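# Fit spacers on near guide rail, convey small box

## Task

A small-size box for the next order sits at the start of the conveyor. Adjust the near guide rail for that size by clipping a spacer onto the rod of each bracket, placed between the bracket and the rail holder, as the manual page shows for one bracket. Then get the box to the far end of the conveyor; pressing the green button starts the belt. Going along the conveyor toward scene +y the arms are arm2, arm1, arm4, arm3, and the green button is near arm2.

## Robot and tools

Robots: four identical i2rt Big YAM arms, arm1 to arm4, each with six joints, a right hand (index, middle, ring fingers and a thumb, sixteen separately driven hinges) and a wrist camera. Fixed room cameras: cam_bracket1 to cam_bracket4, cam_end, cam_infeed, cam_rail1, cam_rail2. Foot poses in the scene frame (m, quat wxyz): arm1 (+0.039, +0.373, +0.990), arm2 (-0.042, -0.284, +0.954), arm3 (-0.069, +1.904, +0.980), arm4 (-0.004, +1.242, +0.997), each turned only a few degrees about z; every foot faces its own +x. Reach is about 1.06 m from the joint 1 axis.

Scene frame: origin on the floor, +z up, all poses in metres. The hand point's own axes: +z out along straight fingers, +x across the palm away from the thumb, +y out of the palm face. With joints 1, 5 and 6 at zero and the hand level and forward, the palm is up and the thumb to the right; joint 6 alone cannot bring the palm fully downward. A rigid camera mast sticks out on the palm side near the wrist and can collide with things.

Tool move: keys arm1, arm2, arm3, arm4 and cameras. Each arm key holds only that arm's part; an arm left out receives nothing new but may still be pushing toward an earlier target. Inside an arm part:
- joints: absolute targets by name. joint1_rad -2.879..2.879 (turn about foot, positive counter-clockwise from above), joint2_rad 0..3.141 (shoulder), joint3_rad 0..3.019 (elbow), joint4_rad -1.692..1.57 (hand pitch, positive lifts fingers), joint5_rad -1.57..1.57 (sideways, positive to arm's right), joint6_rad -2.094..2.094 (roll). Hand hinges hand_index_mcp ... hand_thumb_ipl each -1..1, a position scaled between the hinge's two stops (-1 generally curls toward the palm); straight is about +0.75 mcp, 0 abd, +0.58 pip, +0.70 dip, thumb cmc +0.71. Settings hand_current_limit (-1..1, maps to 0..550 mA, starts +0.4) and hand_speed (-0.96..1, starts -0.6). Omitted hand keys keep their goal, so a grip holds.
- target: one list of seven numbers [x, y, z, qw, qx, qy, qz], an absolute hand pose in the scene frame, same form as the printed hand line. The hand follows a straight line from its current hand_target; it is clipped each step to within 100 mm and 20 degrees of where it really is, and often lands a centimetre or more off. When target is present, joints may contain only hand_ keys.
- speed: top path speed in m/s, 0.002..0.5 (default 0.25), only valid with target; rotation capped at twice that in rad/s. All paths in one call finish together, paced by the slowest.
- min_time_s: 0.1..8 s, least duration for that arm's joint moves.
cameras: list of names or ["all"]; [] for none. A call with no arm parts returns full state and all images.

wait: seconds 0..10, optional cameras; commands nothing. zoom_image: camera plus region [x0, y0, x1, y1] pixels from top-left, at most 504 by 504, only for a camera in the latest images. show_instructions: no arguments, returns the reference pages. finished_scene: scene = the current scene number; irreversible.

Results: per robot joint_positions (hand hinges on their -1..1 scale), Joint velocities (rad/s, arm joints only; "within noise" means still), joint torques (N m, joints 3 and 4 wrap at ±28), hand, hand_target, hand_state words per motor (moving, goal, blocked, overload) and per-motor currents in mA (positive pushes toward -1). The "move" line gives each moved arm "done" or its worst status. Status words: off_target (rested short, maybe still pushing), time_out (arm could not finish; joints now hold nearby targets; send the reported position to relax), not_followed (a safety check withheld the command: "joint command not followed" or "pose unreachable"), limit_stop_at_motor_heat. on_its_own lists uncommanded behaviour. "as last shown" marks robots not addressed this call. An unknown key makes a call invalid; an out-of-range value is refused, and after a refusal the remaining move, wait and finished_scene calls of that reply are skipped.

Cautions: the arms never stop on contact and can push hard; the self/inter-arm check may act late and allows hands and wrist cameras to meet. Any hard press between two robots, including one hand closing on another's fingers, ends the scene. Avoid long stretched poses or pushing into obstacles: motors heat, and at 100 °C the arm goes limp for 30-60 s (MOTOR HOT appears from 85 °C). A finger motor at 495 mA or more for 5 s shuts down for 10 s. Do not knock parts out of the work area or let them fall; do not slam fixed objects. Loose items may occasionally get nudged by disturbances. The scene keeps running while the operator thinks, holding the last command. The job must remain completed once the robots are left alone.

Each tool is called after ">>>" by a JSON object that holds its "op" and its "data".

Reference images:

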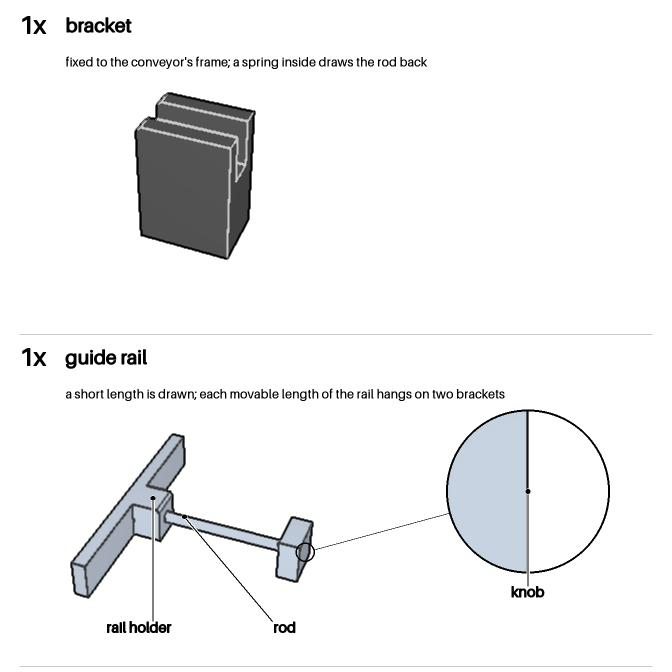

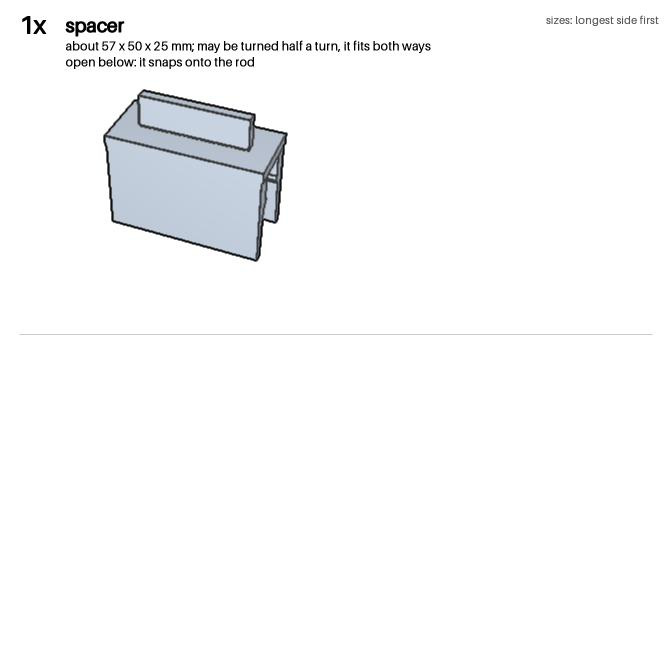

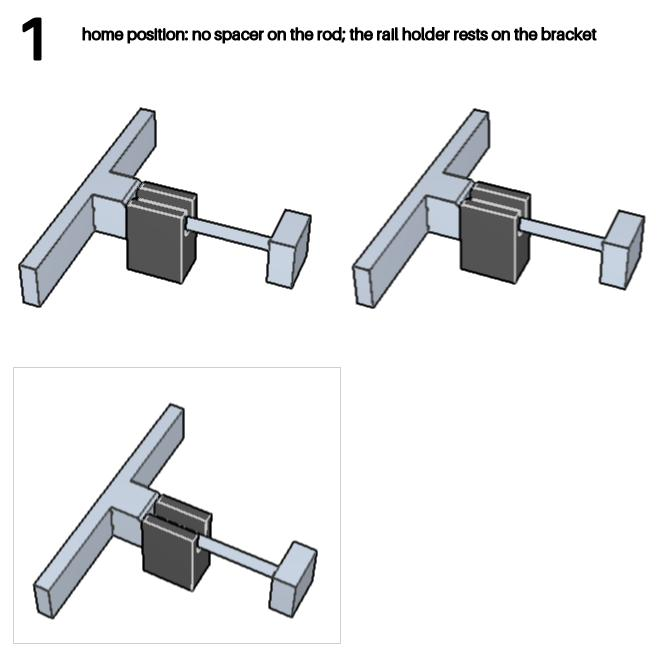

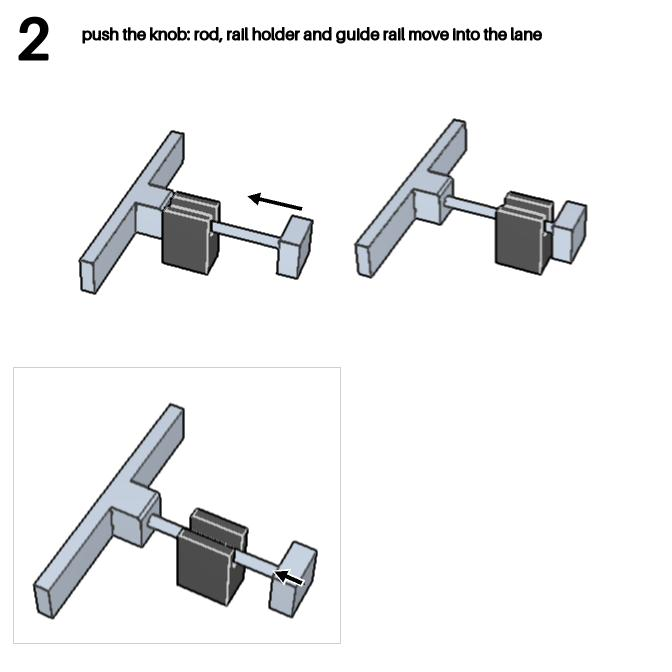

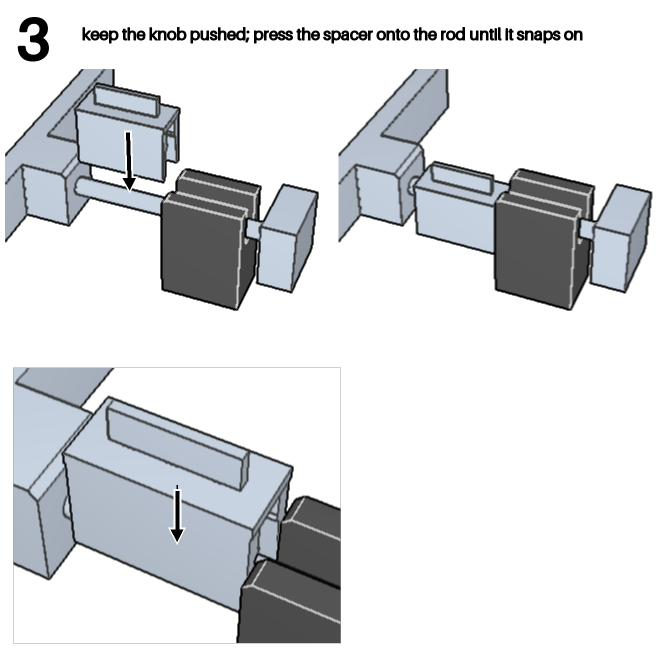

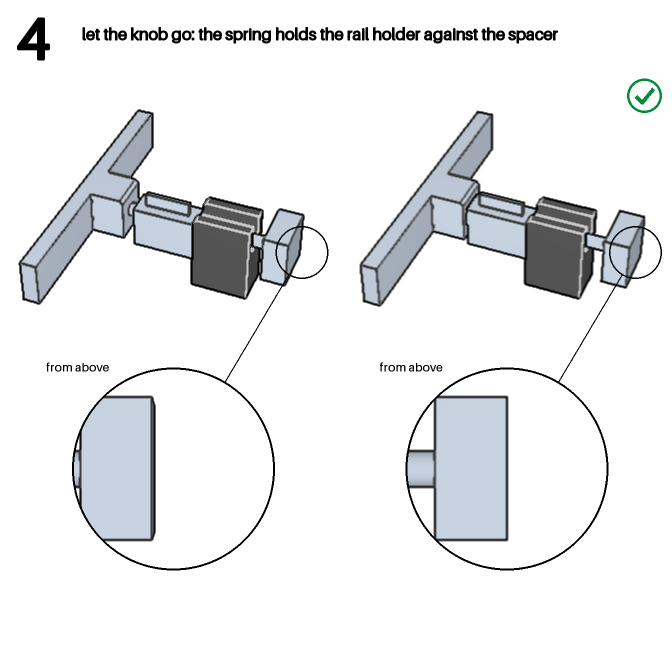

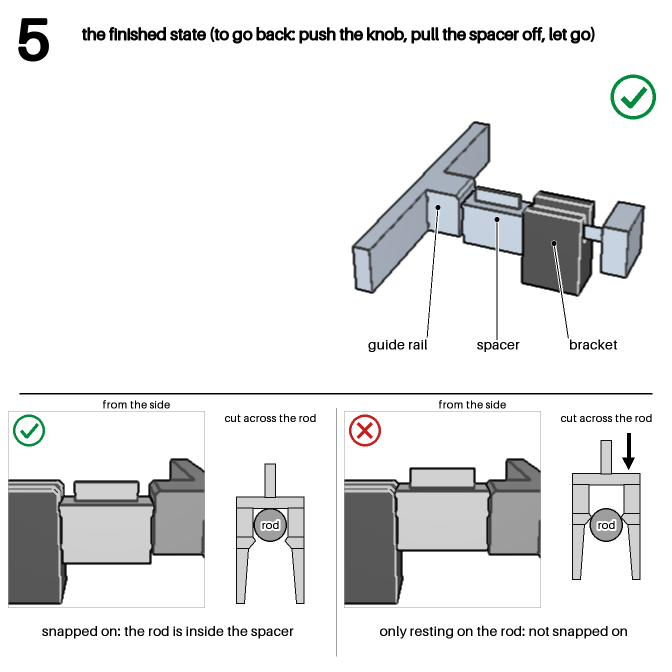

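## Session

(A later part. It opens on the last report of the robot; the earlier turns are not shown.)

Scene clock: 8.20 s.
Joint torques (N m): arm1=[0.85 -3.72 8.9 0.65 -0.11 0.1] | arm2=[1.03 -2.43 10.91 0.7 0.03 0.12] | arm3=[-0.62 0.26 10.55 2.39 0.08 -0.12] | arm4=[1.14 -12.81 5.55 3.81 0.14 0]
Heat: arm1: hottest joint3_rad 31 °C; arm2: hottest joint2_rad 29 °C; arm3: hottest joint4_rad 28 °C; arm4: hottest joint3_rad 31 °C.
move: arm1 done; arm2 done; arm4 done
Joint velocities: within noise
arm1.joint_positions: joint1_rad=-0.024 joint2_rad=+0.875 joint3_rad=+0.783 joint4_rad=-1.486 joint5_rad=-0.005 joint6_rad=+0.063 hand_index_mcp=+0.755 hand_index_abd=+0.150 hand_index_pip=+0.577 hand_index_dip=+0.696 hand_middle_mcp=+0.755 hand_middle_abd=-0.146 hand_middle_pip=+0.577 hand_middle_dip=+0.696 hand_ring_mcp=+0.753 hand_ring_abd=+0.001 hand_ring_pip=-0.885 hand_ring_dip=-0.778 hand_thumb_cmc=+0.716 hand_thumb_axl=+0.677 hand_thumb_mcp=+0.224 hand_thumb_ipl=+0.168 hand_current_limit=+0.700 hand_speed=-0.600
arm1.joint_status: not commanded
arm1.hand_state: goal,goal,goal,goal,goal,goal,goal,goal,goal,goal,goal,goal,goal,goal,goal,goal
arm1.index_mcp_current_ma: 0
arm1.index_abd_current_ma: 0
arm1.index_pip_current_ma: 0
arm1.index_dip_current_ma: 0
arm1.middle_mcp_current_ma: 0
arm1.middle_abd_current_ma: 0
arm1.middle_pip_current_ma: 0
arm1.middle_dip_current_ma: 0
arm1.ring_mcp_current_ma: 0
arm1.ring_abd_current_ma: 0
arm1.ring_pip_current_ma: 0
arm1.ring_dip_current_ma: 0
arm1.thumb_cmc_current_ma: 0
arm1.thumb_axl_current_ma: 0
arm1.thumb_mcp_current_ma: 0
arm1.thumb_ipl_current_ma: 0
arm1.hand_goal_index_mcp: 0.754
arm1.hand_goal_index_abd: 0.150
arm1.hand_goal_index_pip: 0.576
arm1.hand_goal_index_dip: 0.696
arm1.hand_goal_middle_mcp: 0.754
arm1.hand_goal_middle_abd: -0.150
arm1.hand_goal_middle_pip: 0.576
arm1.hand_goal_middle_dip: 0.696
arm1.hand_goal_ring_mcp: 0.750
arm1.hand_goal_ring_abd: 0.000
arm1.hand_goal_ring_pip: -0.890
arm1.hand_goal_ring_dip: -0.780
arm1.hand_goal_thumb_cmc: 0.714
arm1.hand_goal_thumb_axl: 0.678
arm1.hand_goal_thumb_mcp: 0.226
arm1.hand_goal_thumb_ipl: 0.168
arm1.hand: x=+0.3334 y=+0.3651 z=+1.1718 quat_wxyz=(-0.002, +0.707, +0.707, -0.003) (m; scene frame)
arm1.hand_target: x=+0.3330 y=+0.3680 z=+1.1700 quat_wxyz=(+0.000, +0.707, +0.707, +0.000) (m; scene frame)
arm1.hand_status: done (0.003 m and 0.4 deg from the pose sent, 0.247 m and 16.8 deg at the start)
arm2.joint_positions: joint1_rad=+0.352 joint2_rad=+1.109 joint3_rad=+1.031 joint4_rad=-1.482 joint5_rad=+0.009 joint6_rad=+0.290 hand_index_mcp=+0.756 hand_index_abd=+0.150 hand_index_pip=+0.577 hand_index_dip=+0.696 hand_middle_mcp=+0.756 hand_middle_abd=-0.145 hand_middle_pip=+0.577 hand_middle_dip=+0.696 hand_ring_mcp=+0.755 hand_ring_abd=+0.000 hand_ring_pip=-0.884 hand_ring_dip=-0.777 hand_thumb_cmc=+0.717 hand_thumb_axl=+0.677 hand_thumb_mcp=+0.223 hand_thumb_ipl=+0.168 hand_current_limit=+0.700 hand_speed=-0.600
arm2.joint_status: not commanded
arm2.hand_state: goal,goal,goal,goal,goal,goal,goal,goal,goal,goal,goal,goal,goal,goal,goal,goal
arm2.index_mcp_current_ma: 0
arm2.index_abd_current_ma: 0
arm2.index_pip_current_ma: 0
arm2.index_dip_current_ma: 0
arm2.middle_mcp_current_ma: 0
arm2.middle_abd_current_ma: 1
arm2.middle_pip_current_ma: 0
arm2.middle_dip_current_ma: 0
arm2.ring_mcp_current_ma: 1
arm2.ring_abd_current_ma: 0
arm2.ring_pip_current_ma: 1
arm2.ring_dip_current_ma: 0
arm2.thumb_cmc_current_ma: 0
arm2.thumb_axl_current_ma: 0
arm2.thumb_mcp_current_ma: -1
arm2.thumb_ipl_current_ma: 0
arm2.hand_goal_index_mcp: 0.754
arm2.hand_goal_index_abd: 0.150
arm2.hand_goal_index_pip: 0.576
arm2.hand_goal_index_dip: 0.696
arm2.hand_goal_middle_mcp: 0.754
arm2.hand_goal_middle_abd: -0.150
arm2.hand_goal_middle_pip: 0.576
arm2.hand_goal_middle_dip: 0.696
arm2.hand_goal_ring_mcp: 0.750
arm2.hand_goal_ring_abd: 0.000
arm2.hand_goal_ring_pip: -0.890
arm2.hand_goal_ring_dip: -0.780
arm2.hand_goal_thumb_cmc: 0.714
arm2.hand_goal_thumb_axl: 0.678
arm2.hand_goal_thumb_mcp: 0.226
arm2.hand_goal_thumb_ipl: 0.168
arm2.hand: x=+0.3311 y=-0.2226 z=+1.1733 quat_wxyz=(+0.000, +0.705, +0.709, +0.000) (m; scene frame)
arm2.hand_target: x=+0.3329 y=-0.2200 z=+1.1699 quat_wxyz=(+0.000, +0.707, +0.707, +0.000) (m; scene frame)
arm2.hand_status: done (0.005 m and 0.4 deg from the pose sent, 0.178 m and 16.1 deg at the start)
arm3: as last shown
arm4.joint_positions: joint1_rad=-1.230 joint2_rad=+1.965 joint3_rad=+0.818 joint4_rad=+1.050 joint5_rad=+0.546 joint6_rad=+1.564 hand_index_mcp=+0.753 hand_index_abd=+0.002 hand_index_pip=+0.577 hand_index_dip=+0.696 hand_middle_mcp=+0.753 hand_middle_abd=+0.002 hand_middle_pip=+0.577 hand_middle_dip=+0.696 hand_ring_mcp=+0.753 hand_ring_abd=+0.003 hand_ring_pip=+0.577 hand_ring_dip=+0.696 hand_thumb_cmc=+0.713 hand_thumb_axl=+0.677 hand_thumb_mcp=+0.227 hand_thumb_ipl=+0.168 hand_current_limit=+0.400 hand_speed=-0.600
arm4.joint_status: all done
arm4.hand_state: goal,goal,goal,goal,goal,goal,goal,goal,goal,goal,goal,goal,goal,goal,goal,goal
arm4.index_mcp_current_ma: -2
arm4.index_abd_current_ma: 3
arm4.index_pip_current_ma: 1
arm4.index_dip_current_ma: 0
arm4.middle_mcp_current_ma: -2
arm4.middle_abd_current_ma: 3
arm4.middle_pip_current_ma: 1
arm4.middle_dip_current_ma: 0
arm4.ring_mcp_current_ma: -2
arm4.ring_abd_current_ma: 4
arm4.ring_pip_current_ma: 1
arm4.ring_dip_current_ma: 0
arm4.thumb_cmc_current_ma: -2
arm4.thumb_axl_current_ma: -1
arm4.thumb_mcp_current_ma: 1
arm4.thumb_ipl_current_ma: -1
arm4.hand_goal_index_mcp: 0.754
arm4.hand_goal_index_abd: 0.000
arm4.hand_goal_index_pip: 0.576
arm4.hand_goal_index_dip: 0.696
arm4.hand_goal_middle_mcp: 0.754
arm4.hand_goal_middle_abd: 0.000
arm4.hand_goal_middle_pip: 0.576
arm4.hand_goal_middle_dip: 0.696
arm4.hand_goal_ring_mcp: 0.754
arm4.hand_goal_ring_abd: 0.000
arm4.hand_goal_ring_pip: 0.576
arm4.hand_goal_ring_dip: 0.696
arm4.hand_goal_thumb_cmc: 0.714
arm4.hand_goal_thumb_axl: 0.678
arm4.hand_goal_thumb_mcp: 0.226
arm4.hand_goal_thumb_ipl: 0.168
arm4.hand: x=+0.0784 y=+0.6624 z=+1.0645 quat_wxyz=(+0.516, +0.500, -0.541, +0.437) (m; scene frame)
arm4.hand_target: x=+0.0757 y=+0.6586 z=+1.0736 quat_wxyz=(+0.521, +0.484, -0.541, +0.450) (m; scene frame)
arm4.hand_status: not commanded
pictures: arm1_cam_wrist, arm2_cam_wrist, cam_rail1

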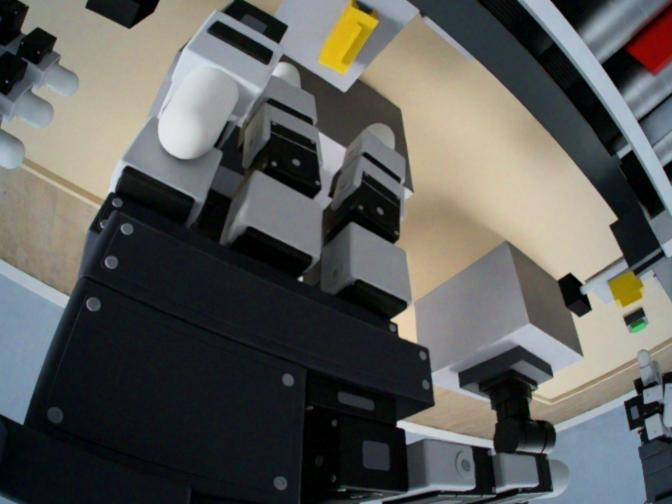

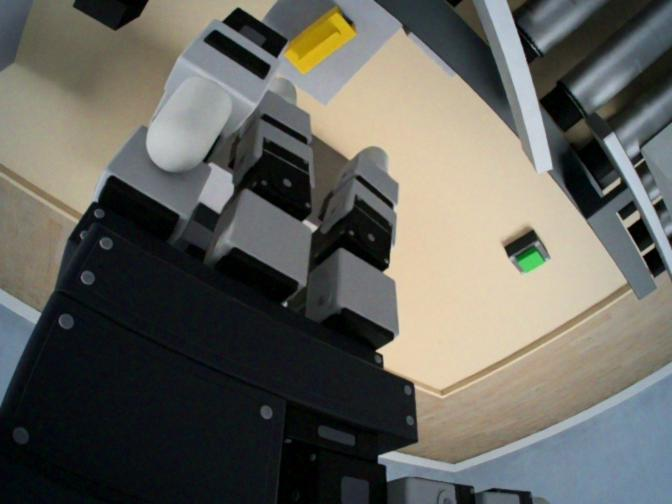

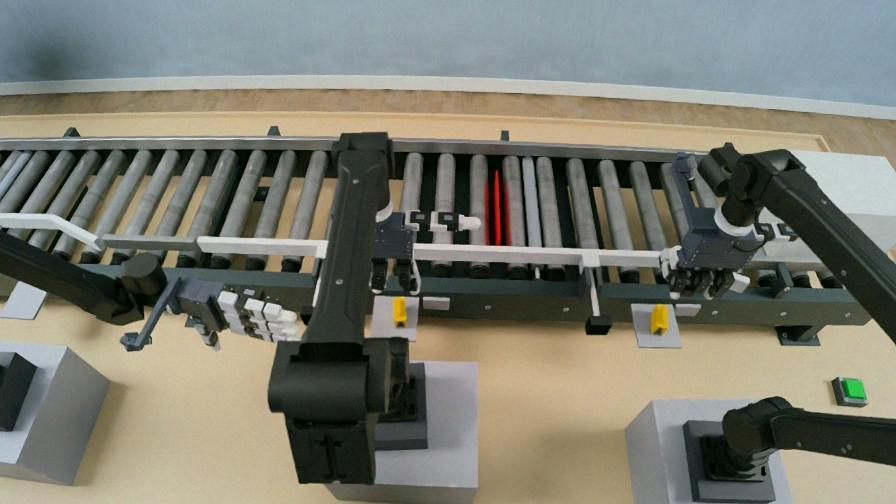

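>>> {"op": "move", "data": {"arm1": {"target": [0.350, 0.3816, 1.12, 0, 0.6561, 0.7547, 0], "speed": 0.12}, "arm2": {"target": [0.344, -0.216, 1.12, 0, 0.7771, 0.6293, 0], "speed": 0.12}, "cameras": ["arm1_cam_wrist", "arm2_cam_wrist", "cam_rail1"]}}

>>> {"op": "zoom_image", "data": {"camera": "cam_rail1", "region": [340, 230, 440, 350]}}

>>> {"op": "zoom_image", "data": {"camera": "cam_rail1", "region": [600, 230, 720, 370]}}

Scene clock: 11.67 s.
Joint torques (N m): arm1=[0.79 -3.49 8.38 0.66 -0.11 -0.08] | arm2=[2.37 -3.37 9.96 0.83 0.07 0.13] | arm3=[-0.62 0.21 10.55 2.4 0.08 -0.12] | arm4=[1.14 -12.81 5.61 3.86 0.15 0.01]
Heat: arm1: hottest joint3_rad 31 °C; arm2: hottest joint3_rad 30 °C; arm3: hottest joint4_rad 28 °C; arm4: hottest joint3_rad 31 °C.
move: arm1 done; arm2 done
Joint velocities: within noise
arm1.joint_positions: joint1_rad=-0.021 joint2_rad=+0.941 joint3_rad=+0.694 joint4_rad=-1.317 joint5_rad=-0.005 joint6_rad=-0.051 hand_index_mcp=+0.755 hand_index_abd=+0.150 hand_index_pip=+0.577 hand_index_dip=+0.696 hand_middle_mcp=+0.755 hand_middle_abd=-0.146 hand_middle_pip=+0.577 hand_middle_dip=+0.696 hand_ring_mcp=+0.753 hand_ring_abd=+0.001 hand_ring_pip=-0.885 hand_ring_dip=-0.778 hand_thumb_cmc=+0.716 hand_thumb_axl=+0.677 hand_thumb_mcp=+0.224 hand_thumb_ipl=+0.168 hand_current_limit=+0.700 hand_speed=-0.600
arm1.joint_status: not commanded
arm1.hand_state: goal,goal,goal,goal,goal,goal,goal,goal,goal,goal,goal,goal,goal,goal,goal,goal
arm1.index_mcp_current_ma: 0
arm1.index_abd_current_ma: 0
arm1.index_pip_current_ma: 0
arm1.index_dip_current_ma: 0
arm1.middle_mcp_current_ma: 0
arm1.middle_abd_current_ma: 0
arm1.middle_pip_current_ma: 0
arm1.middle_dip_current_ma: 0
arm1.ring_mcp_current_ma: 0
arm1.ring_abd_current_ma: 0
arm1.ring_pip_current_ma: 0
arm1.ring_dip_current_ma: 0
arm1.thumb_cmc_current_ma: 0
arm1.thumb_axl_current_ma: 0
arm1.thumb_mcp_current_ma: 0
arm1.thumb_ipl_current_ma: 0
arm1.hand_goal_index_mcp: 0.754
arm1.hand_goal_index_abd: 0.150
arm1.hand_goal_index_pip: 0.576
arm1.hand_goal_index_dip: 0.696
arm1.hand_goal_middle_mcp: 0.754
arm1.hand_goal_middle_abd: -0.150
arm1.hand_goal_middle_pip: 0.576
arm1.hand_goal_middle_dip: 0.696
arm1.hand_goal_ring_mcp: 0.750
arm1.hand_goal_ring_abd: 0.000
arm1.hand_goal_ring_pip: -0.890
arm1.hand_goal_ring_dip: -0.780
arm1.hand_goal_thumb_cmc: 0.714
arm1.hand_goal_thumb_axl: 0.678
arm1.hand_goal_thumb_mcp: 0.226
arm1.hand_goal_thumb_ipl: 0.168
arm1.hand: x=+0.3514 y=+0.3767 z=+1.1267 quat_wxyz=(+0.003, +0.665, +0.747, +0.002) (m; scene frame)
arm1.hand_target: x=+0.3498 y=+0.3815 z=+1.1201 quat_wxyz=(+0.000, +0.656, +0.755, +0.000) (m; scene frame)
arm1.hand_status: done (0.008 m and 1.4 deg from the pose sent, 0.057 m and 8.1 deg at the start)
arm2.joint_positions: joint1_rad=+0.397 joint2_rad=+1.197 joint3_rad=+0.969 joint4_rad=-1.329 joint5_rad=+0.009 joint6_rad=+0.544 hand_index_mcp=+0.755 hand_index_abd=+0.150 hand_index_pip=+0.577 hand_index_dip=+0.696 hand_middle_mcp=+0.755 hand_middle_abd=-0.146 hand_middle_pip=+0.577 hand_middle_dip=+0.696 hand_ring_mcp=+0.755 hand_ring_abd=+0.000 hand_ring_pip=-0.884 hand_ring_dip=-0.777 hand_thumb_cmc=+0.716 hand_thumb_axl=+0.677 hand_thumb_mcp=+0.223 hand_thumb_ipl=+0.168 hand_current_limit=+0.700 hand_speed=-0.600
arm2.joint_status: not commanded
arm2.hand_state: goal,goal,goal,goal,goal,goal,goal,goal,goal,goal,goal,goal,goal,goal,goal,goal
arm2.index_mcp_current_ma: 0
arm2.index_abd_current_ma: 0
arm2.index_pip_current_ma: 0
arm2.index_dip_current_ma: 0
arm2.middle_mcp_current_ma: 0
arm2.middle_abd_current_ma: 1
arm2.middle_pip_current_ma: 0
arm2.middle_dip_current_ma: 0
arm2.ring_mcp_current_ma: 1
arm2.ring_abd_current_ma: 0
arm2.ring_pip_current_ma: 1
arm2.ring_dip_current_ma: 0
arm2.thumb_cmc_current_ma: 0
arm2.thumb_axl_current_ma: 0
arm2.thumb_mcp_current_ma: -1
arm2.thumb_ipl_current_ma: 0
arm2.hand_goal_index_mcp: 0.754
arm2.hand_goal_index_abd: 0.150
arm2.hand_goal_index_pip: 0.576
arm2.hand_goal_index_dip: 0.696
arm2.hand_goal_middle_mcp: 0.754
arm2.hand_goal_middle_abd: -0.150
arm2.hand_goal_middle_pip: 0.576
arm2.hand_goal_middle_dip: 0.696
arm2.hand_goal_ring_mcp: 0.750
arm2.hand_goal_ring_abd: 0.000
arm2.hand_goal_ring_pip: -0.890
arm2.hand_goal_ring_dip: -0.780
arm2.hand_goal_thumb_cmc: 0.714
arm2.hand_goal_thumb_axl: 0.678
arm2.hand_goal_thumb_mcp: 0.226
arm2.hand_goal_thumb_ipl: 0.168
arm2.hand: x=+0.3434 y=-0.2186 z=+1.1253 quat_wxyz=(+0.001, +0.775, +0.632, +0.002) (m; scene frame)
arm2.hand_target: x=+0.3438 y=-0.2161 z=+1.1199 quat_wxyz=(+0.000, +0.777, +0.629, +0.000) (m; scene frame)
arm2.hand_status: done (0.006 m and 0.4 deg from the pose sent, 0.055 m and 12.4 deg at the start)
arm3, arm4: as last shown
pictures: arm1_cam_wrist, arm2_cam_wrist, cam_rail1

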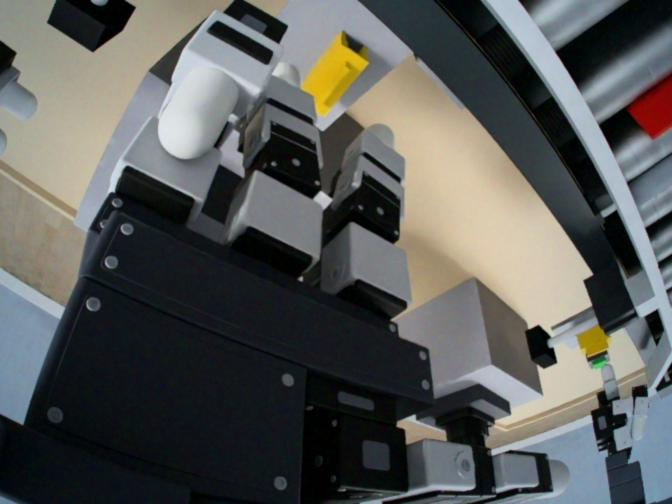

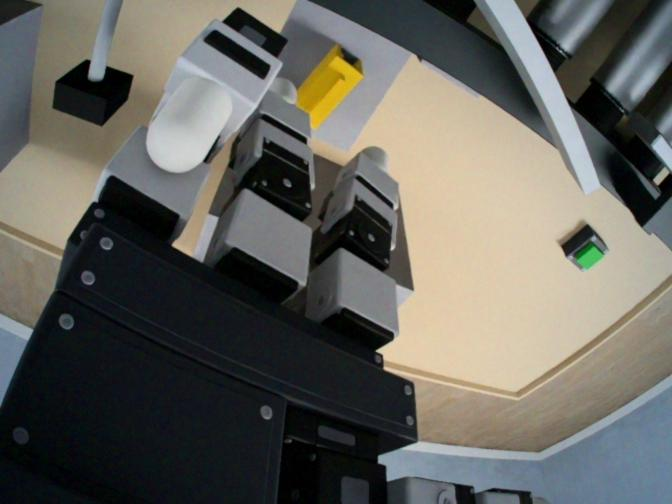

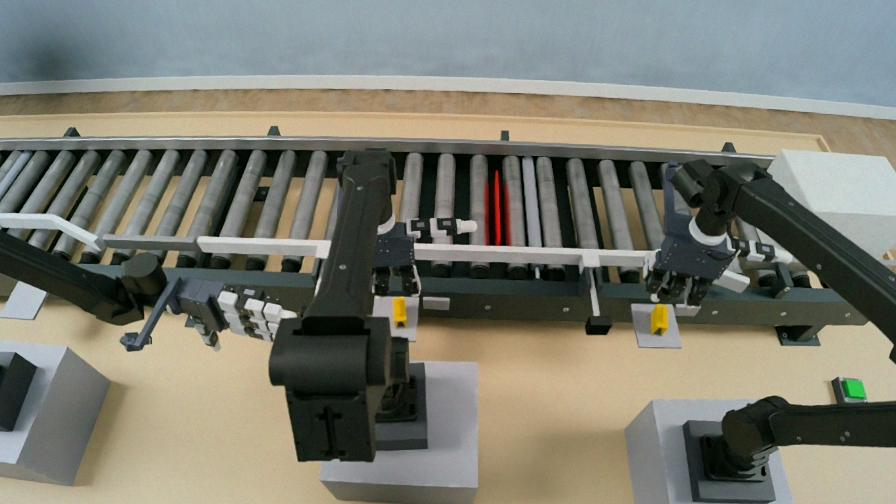

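Scaled by 4.200 from the camera's 896x504 image, which has a finer 1280x720 frame.

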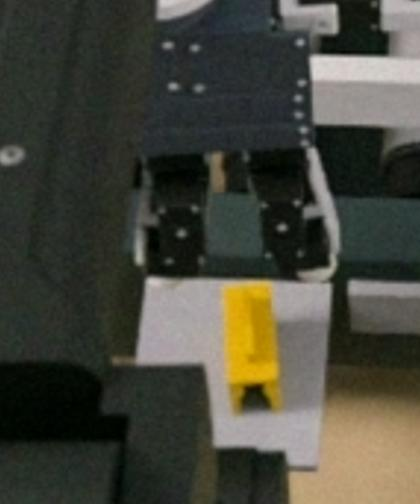

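Scaled by 3.600 from the camera's 896x504 image, which has a finer 1280x720 frame.

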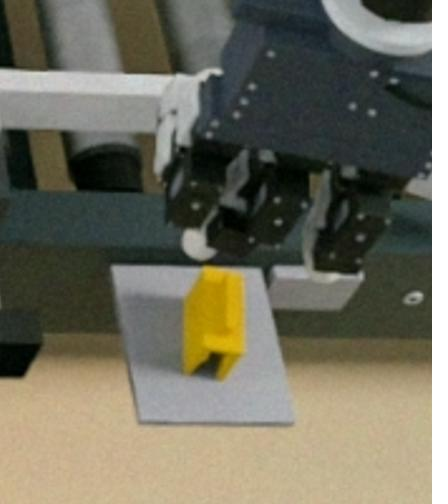

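>>> {"op": "zoom_image", "data": {"camera": "arm1_cam_wrist", "region": [240, 0, 440, 160]}}

>>> {"op": "zoom_image", "data": {"camera": "arm2_cam_wrist", "region": [240, 20, 440, 180]}}

Scaled by 2.520 from the camera's 672x504 image, which has a finer 960x720 frame.

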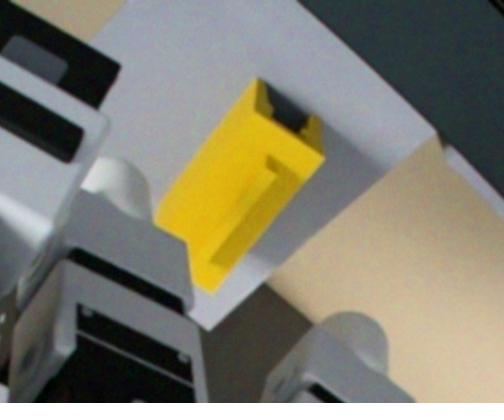

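Scaled by 2.520 from the camera's 672x504 image, which has a finer 960x720 frame.

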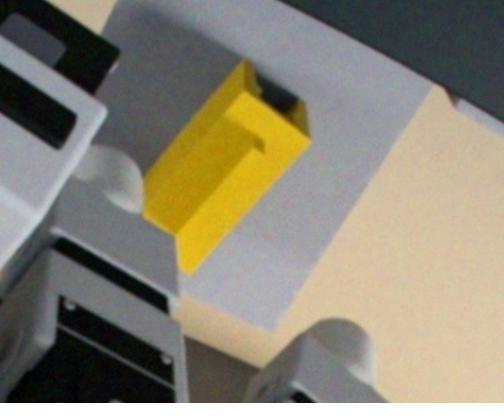

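>>> {"op": "move", "data": {"arm1": {"target": [0.354, 0.380, 1.108, 0, 0.6494, 0.7604, 0], "speed": 0.1}, "arm2": {"target": [0.350, -0.203, 1.108, 0, 0.7771, 0.6293, 0], "speed": 0.1}, "cameras": []}}

>>> {"op": "move", "data": {"arm1": {"target": [0.354, 0.379, 1.07, 0, 0.6494, 0.7604, 0], "speed": 0.08}, "arm2": {"target": [0.350, -0.205, 1.07, 0, 0.7771, 0.6293, 0], "speed": 0.08}, "cameras": ["arm1_cam_wrist", "arm2_cam_wrist", "cam_rail1"]}}

>>> {"op": "zoom_image", "data": {"camera": "cam_rail1", "region": [340, 230, 440, 350]}}

>>> {"op": "zoom_image", "data": {"camera": "cam_rail1", "region": [600, 230, 720, 370]}}

Scene clock: 13.77 s.
Joint torques (N m): arm1=[-0.32 -3.66 8.21 0.66 -0.11 -0.09] | arm2=[2.67 -2.2 10.14 0.77 0.12 0.12] | arm3=[-0.62 0.21 10.55 2.4 0.08 -0.12] | arm4=[1.08 -12.81 5.55 3.85 0.15 0.01]
Heat: arm1: hottest joint3_rad 31 °C; arm2: hottest joint3_rad 30 °C; arm3: hottest joint4_rad 28 °C; arm4: hottest joint3_rad 32 °C.
move: arm1 done; arm2 done
Joint velocities: within noise
arm1.joint_positions: joint1_rad=-0.021 joint2_rad=+0.963 joint3_rad=+0.676 joint4_rad=-1.273 joint5_rad=-0.005 joint6_rad=-0.083 hand_index_mcp=+0.755 hand_index_abd=+0.150 hand_index_pip=+0.577 hand_index_dip=+0.696 hand_middle_mcp=+0.755 hand_middle_abd=-0.146 hand_middle_pip=+0.577 hand_middle_dip=+0.696 hand_ring_mcp=+0.753 hand_ring_abd=+0.001 hand_ring_pip=-0.885 hand_ring_dip=-0.778 hand_thumb_cmc=+0.716 hand_thumb_axl=+0.677 hand_thumb_mcp=+0.224 hand_thumb_ipl=+0.168 hand_current_limit=+0.700 hand_speed=-0.600
arm1.joint_status: not commanded
arm1.hand_state: goal,goal,goal,goal,goal,goal,goal,goal,goal,goal,goal,goal,goal,goal,goal,goal
arm1.index_mcp_current_ma: 0
arm1.index_abd_current_ma: 0
arm1.index_pip_current_ma: 0
arm1.index_dip_current_ma: 0
arm1.middle_mcp_current_ma: 0
arm1.middle_abd_current_ma: 0
arm1.middle_pip_current_ma: 0
arm1.middle_dip_current_ma: 0
arm1.ring_mcp_current_ma: 0
arm1.ring_abd_current_ma: 0
arm1.ring_pip_current_ma: 0
arm1.ring_dip_current_ma: 0
arm1.thumb_cmc_current_ma: 0
arm1.thumb_axl_current_ma: 0
arm1.thumb_mcp_current_ma: 0
arm1.thumb_ipl_current_ma: 0
arm1.hand_goal_index_mcp: 0.754
arm1.hand_goal_index_abd: 0.150
arm1.hand_goal_index_pip: 0.576
arm1.hand_goal_index_dip: 0.696
arm1.hand_goal_middle_mcp: 0.754
arm1.hand_goal_middle_abd: -0.150
arm1.hand_goal_middle_pip: 0.576
arm1.hand_goal_middle_dip: 0.696
arm1.hand_goal_ring_mcp: 0.750
arm1.hand_goal_ring_abd: 0.000
arm1.hand_goal_ring_pip: -0.890
arm1.hand_goal_ring_dip: -0.780
arm1.hand_goal_thumb_cmc: 0.714
arm1.hand_goal_thumb_axl: 0.678
arm1.hand_goal_thumb_mcp: 0.226
arm1.hand_goal_thumb_ipl: 0.168
arm1.hand: x=+0.3560 y=+0.3796 z=+1.1154 quat_wxyz=(+0.004, +0.653, +0.758, +0.003) (m; scene frame)
arm1.hand_target: x=+0.3539 y=+0.3800 z=+1.1083 quat_wxyz=(+0.000, +0.649, +0.760, +0.000) (m; scene frame)
arm1.hand_status: done (0.008 m and 0.8 deg from the pose sent, 0.019 m and 2.4 deg at the start)
arm2.joint_positions: joint1_rad=+0.428 joint2_rad=+1.233 joint3_rad=+0.969 joint4_rad=-1.290 joint5_rad=+0.009 joint6_rad=+0.574 hand_index_mcp=+0.755 hand_index_abd=+0.150 hand_index_pip=+0.577 hand_index_dip=+0.696 hand_middle_mcp=+0.755 hand_middle_abd=-0.146 hand_middle_pip=+0.577 hand_middle_dip=+0.696 hand_ring_mcp=+0.755 hand_ring_abd=+0.000 hand_ring_pip=-0.884 hand_ring_dip=-0.777 hand_thumb_cmc=+0.716 hand_thumb_axl=+0.677 hand_thumb_mcp=+0.223 hand_thumb_ipl=+0.168 hand_current_limit=+0.700 hand_speed=-0.600
arm2.joint_status: not commanded
arm2.hand_state: goal,goal,goal,goal,goal,goal,goal,goal,goal,goal,goal,goal,goal,goal,goal,goal
arm2.index_mcp_current_ma: 0
arm2.index_abd_current_ma: 0
arm2.index_pip_current_ma: 0
arm2.index_dip_current_ma: 0
arm2.middle_mcp_current_ma: 0
arm2.middle_abd_current_ma: 1
arm2.middle_pip_current_ma: 0
arm2.middle_dip_current_ma: 0
arm2.ring_mcp_current_ma: 1
arm2.ring_abd_current_ma: 0
arm2.ring_pip_current_ma: 1
arm2.ring_dip_current_ma: 0
arm2.thumb_cmc_current_ma: 0
arm2.thumb_axl_current_ma: 0
arm2.thumb_mcp_current_ma: -1
arm2.thumb_ipl_current_ma: 0
arm2.hand_goal_index_mcp: 0.754
arm2.hand_goal_index_abd: 0.150
arm2.hand_goal_index_pip: 0.576
arm2.hand_goal_index_dip: 0.696
arm2.hand_goal_middle_mcp: 0.754
arm2.hand_goal_middle_abd: -0.150
arm2.hand_goal_middle_pip: 0.576
arm2.hand_goal_middle_dip: 0.696
arm2.hand_goal_ring_mcp: 0.750
arm2.hand_goal_ring_abd: 0.000
arm2.hand_goal_ring_pip: -0.890
arm2.hand_goal_ring_dip: -0.780
arm2.hand_goal_thumb_cmc: 0.714
arm2.hand_goal_thumb_axl: 0.678
arm2.hand_goal_thumb_mcp: 0.226
arm2.hand_goal_thumb_ipl: 0.168
arm2.hand: x=+0.3502 y=-0.2050 z=+1.1147 quat_wxyz=(+0.001, +0.775, +0.632, +0.004) (m; scene frame)
arm2.hand_target: x=+0.3498 y=-0.2030 z=+1.1080 quat_wxyz=(+0.000, +0.777, +0.629, +0.000) (m; scene frame)
arm2.hand_status: done (0.007 m and 0.6 deg from the pose sent, 0.024 m and 0.4 deg at the start)
arm3, arm4: as last shown
pictures: none
No camera images: "cameras" was empty.

Scene clock: 14.83 s.
Joint torques (N m): arm1=[-0.38 -3.78 7.83 0.66 -0.11 -0.11] | arm2=[2.43 -3.19 9.72 0.68 0.11 0.04] | arm3=[-0.67 0.21 10.55 2.39 0.08 -0.12] | arm4=[1.14 -12.98 5.59 3.84 0.15 0]
Heat: arm1: hottest joint3_rad 31 °C; arm2: hottest joint3_rad 30 °C; arm3: hottest joint4_rad 28 °C; arm4: hottest joint3_rad 32 °C.
move: arm1 done; arm2 done
Joint velocities: within noise
arm1.joint_positions: joint1_rad=-0.021 joint2_rad=+1.014 joint3_rad=+0.595 joint4_rad=-1.145 joint5_rad=-0.005 joint6_rad=-0.086 hand_index_mcp=+0.755 hand_index_abd=+0.150 hand_index_pip=+0.577 hand_index_dip=+0.696 hand_middle_mcp=+0.755 hand_middle_abd=-0.146 hand_middle_pip=+0.577 hand_middle_dip=+0.696 hand_ring_mcp=+0.753 hand_ring_abd=+0.001 hand_ring_pip=-0.885 hand_ring_dip=-0.778 hand_thumb_cmc=+0.716 hand_thumb_axl=+0.677 hand_thumb_mcp=+0.224 hand_thumb_ipl=+0.168 hand_current_limit=+0.700 hand_speed=-0.600
arm1.joint_status: not commanded
arm1.hand_state: goal,goal,goal,goal,goal,goal,goal,goal,goal,goal,goal,goal,goal,goal,goal,goal
arm1.index_mcp_current_ma: 0
arm1.index_abd_current_ma: 0
arm1.index_pip_current_ma: 0
arm1.index_dip_current_ma: 0
arm1.middle_mcp_current_ma: 0
arm1.middle_abd_current_ma: 0
arm1.middle_pip_current_ma: 0
arm1.middle_dip_current_ma: 0
arm1.ring_mcp_current_ma: 0
arm1.ring_abd_current_ma: 0
arm1.ring_pip_current_ma: 0
arm1.ring_dip_current_ma: 0
arm1.thumb_cmc_current_ma: 0
arm1.thumb_axl_current_ma: 0
arm1.thumb_mcp_current_ma: 0
arm1.thumb_ipl_current_ma: 0
arm1.hand_goal_index_mcp: 0.754
arm1.hand_goal_index_abd: 0.150
arm1.hand_goal_index_pip: 0.576
arm1.hand_goal_index_dip: 0.696
arm1.hand_goal_middle_mcp: 0.754
arm1.hand_goal_middle_abd: -0.150
arm1.hand_goal_middle_pip: 0.576
arm1.hand_goal_middle_dip: 0.696
arm1.hand_goal_ring_mcp: 0.750
arm1.hand_goal_ring_abd: 0.000
arm1.hand_goal_ring_pip: -0.890
arm1.hand_goal_ring_dip: -0.780
arm1.hand_goal_thumb_cmc: 0.714
arm1.hand_goal_thumb_axl: 0.678
arm1.hand_goal_thumb_mcp: 0.226
arm1.hand_goal_thumb_ipl: 0.168
arm1.hand: x=+0.3560 y=+0.3796 z=+1.0758 quat_wxyz=(+0.003, +0.651, +0.759, +0.002) (m; scene frame)
arm1.hand_target: x=+0.3539 y=+0.3790 z=+1.0701 quat_wxyz=(+0.000, +0.649, +0.760, +0.000) (m; scene frame)
arm1.hand_status: done (0.006 m and 0.5 deg from the pose sent, 0.045 m and 0.7 deg at the start)
arm2.joint_positions: joint1_rad=+0.428 joint2_rad=+1.269 joint3_rad=+0.892 joint4_rad=-1.180 joint5_rad=+0.009 joint6_rad=+0.574 hand_index_mcp=+0.755 hand_index_abd=+0.150 hand_index_pip=+0.577 hand_index_dip=+0.696 hand_middle_mcp=+0.755 hand_middle_abd=-0.146 hand_middle_pip=+0.577 hand_middle_dip=+0.696 hand_ring_mcp=+0.755 hand_ring_abd=+0.000 hand_ring_pip=-0.884 hand_ring_dip=-0.777 hand_thumb_cmc=+0.716 hand_thumb_axl=+0.677 hand_thumb_mcp=+0.223 hand_thumb_ipl=+0.168 hand_current_limit=+0.700 hand_speed=-0.600
arm2.joint_status: not commanded
arm2.hand_state: goal,goal,goal,goal,goal,goal,goal,goal,goal,goal,goal,goal,goal,goal,goal,goal
arm2.index_mcp_current_ma: 0
arm2.index_abd_current_ma: 0
arm2.index_pip_current_ma: 0
arm2.index_dip_current_ma: 0
arm2.middle_mcp_current_ma: 0
arm2.middle_abd_current_ma: 1
arm2.middle_pip_current_ma: 0
arm2.middle_dip_current_ma: 0
arm2.ring_mcp_current_ma: 1
arm2.ring_abd_current_ma: 0
arm2.ring_pip_current_ma: 1
arm2.ring_dip_current_ma: 0
arm2.thumb_cmc_current_ma: 0
arm2.thumb_axl_current_ma: 0
arm2.thumb_mcp_current_ma: -1
arm2.thumb_ipl_current_ma: 0
arm2.hand_goal_index_mcp: 0.754
arm2.hand_goal_index_abd: 0.150
arm2.hand_goal_index_pip: 0.576
arm2.hand_goal_index_dip: 0.696
arm2.hand_goal_middle_mcp: 0.754
arm2.hand_goal_middle_abd: -0.150
arm2.hand_goal_middle_pip: 0.576
arm2.hand_goal_middle_dip: 0.696
arm2.hand_goal_ring_mcp: 0.750
arm2.hand_goal_ring_abd: 0.000
arm2.hand_goal_ring_pip: -0.890
arm2.hand_goal_ring_dip: -0.780
arm2.hand_goal_thumb_cmc: 0.714
arm2.hand_goal_thumb_axl: 0.678
arm2.hand_goal_thumb_mcp: 0.226
arm2.hand_goal_thumb_ipl: 0.168
arm2.hand: x=+0.3490 y=-0.2051 z=+1.0751 quat_wxyz=(+0.001, +0.775, +0.632, +0.002) (m; scene frame)
arm2.hand_target: x=+0.3499 y=-0.2050 z=+1.0701 quat_wxyz=(+0.000, +0.777, +0.629, +0.000) (m; scene frame)
arm2.hand_status: done (0.005 m and 0.5 deg from the pose sent, 0.045 m and 0.6 deg at the start)
arm3, arm4: as last shown
pictures: arm1_cam_wrist, arm2_cam_wrist, cam_rail1

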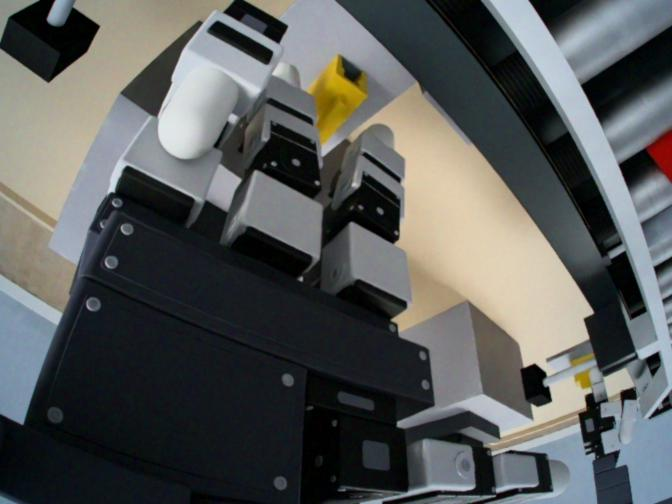

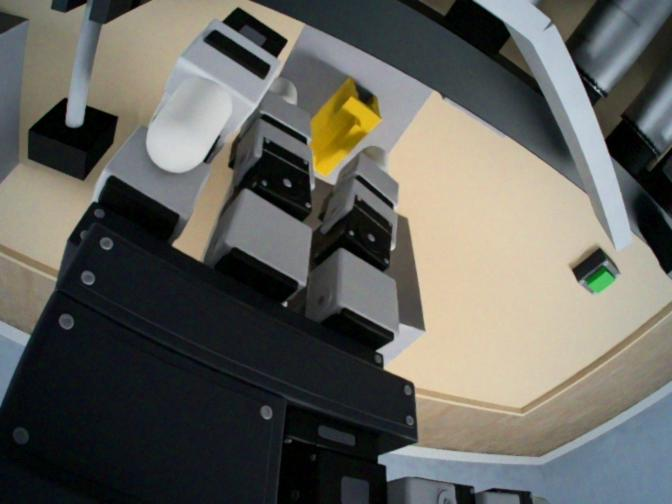

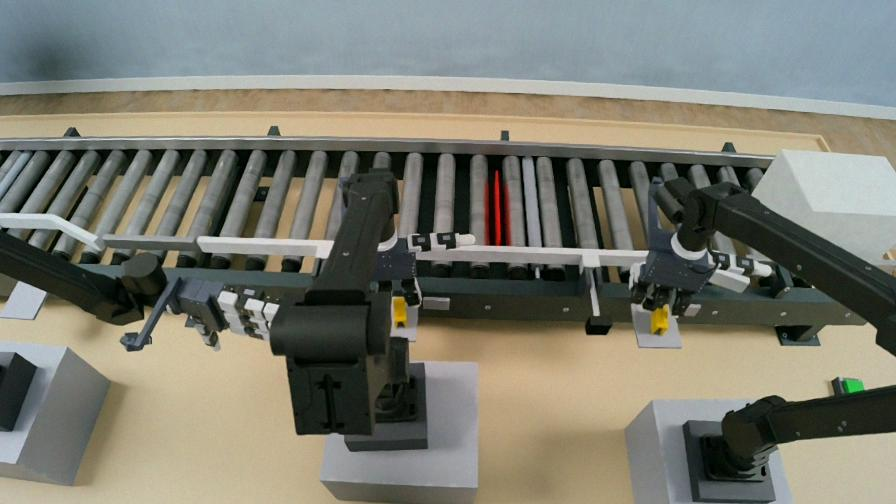

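Scaled by 4.200 from the camera's 896x504 image, which has a finer 1280x720 frame.

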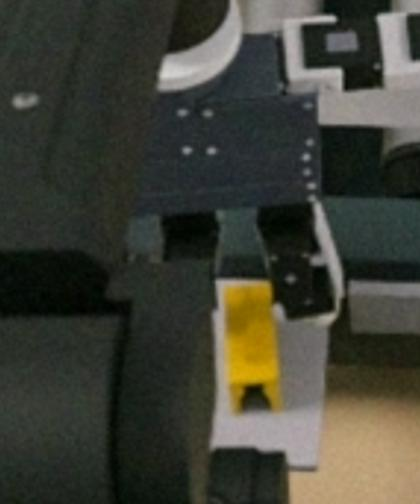

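Scaled by 3.600 from the camera's 896x504 image, which has a finer 1280x720 frame.

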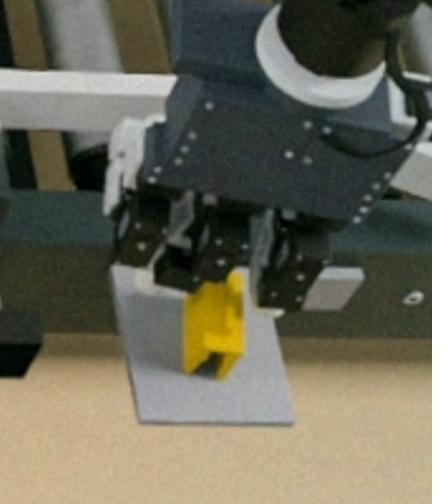

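>>> {"op": "zoom_image", "data": {"camera": "arm1_cam_wrist", "region": [260, 20, 440, 180]}}

>>> {"op": "zoom_image", "data": {"camera": "arm2_cam_wrist", "region": [260, 40, 440, 200]}}

Scaled by 2.800 from the camera's 672x504 image, which has a finer 960x720 frame.

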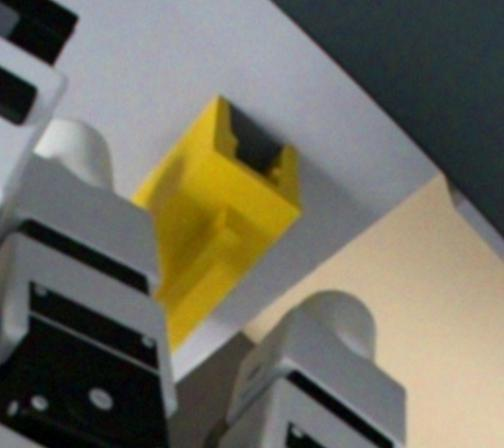

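Scaled by 2.800 from the camera's 672x504 image, which has a finer 960x720 frame.

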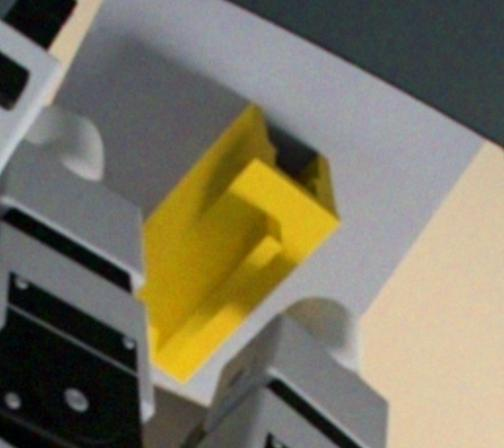

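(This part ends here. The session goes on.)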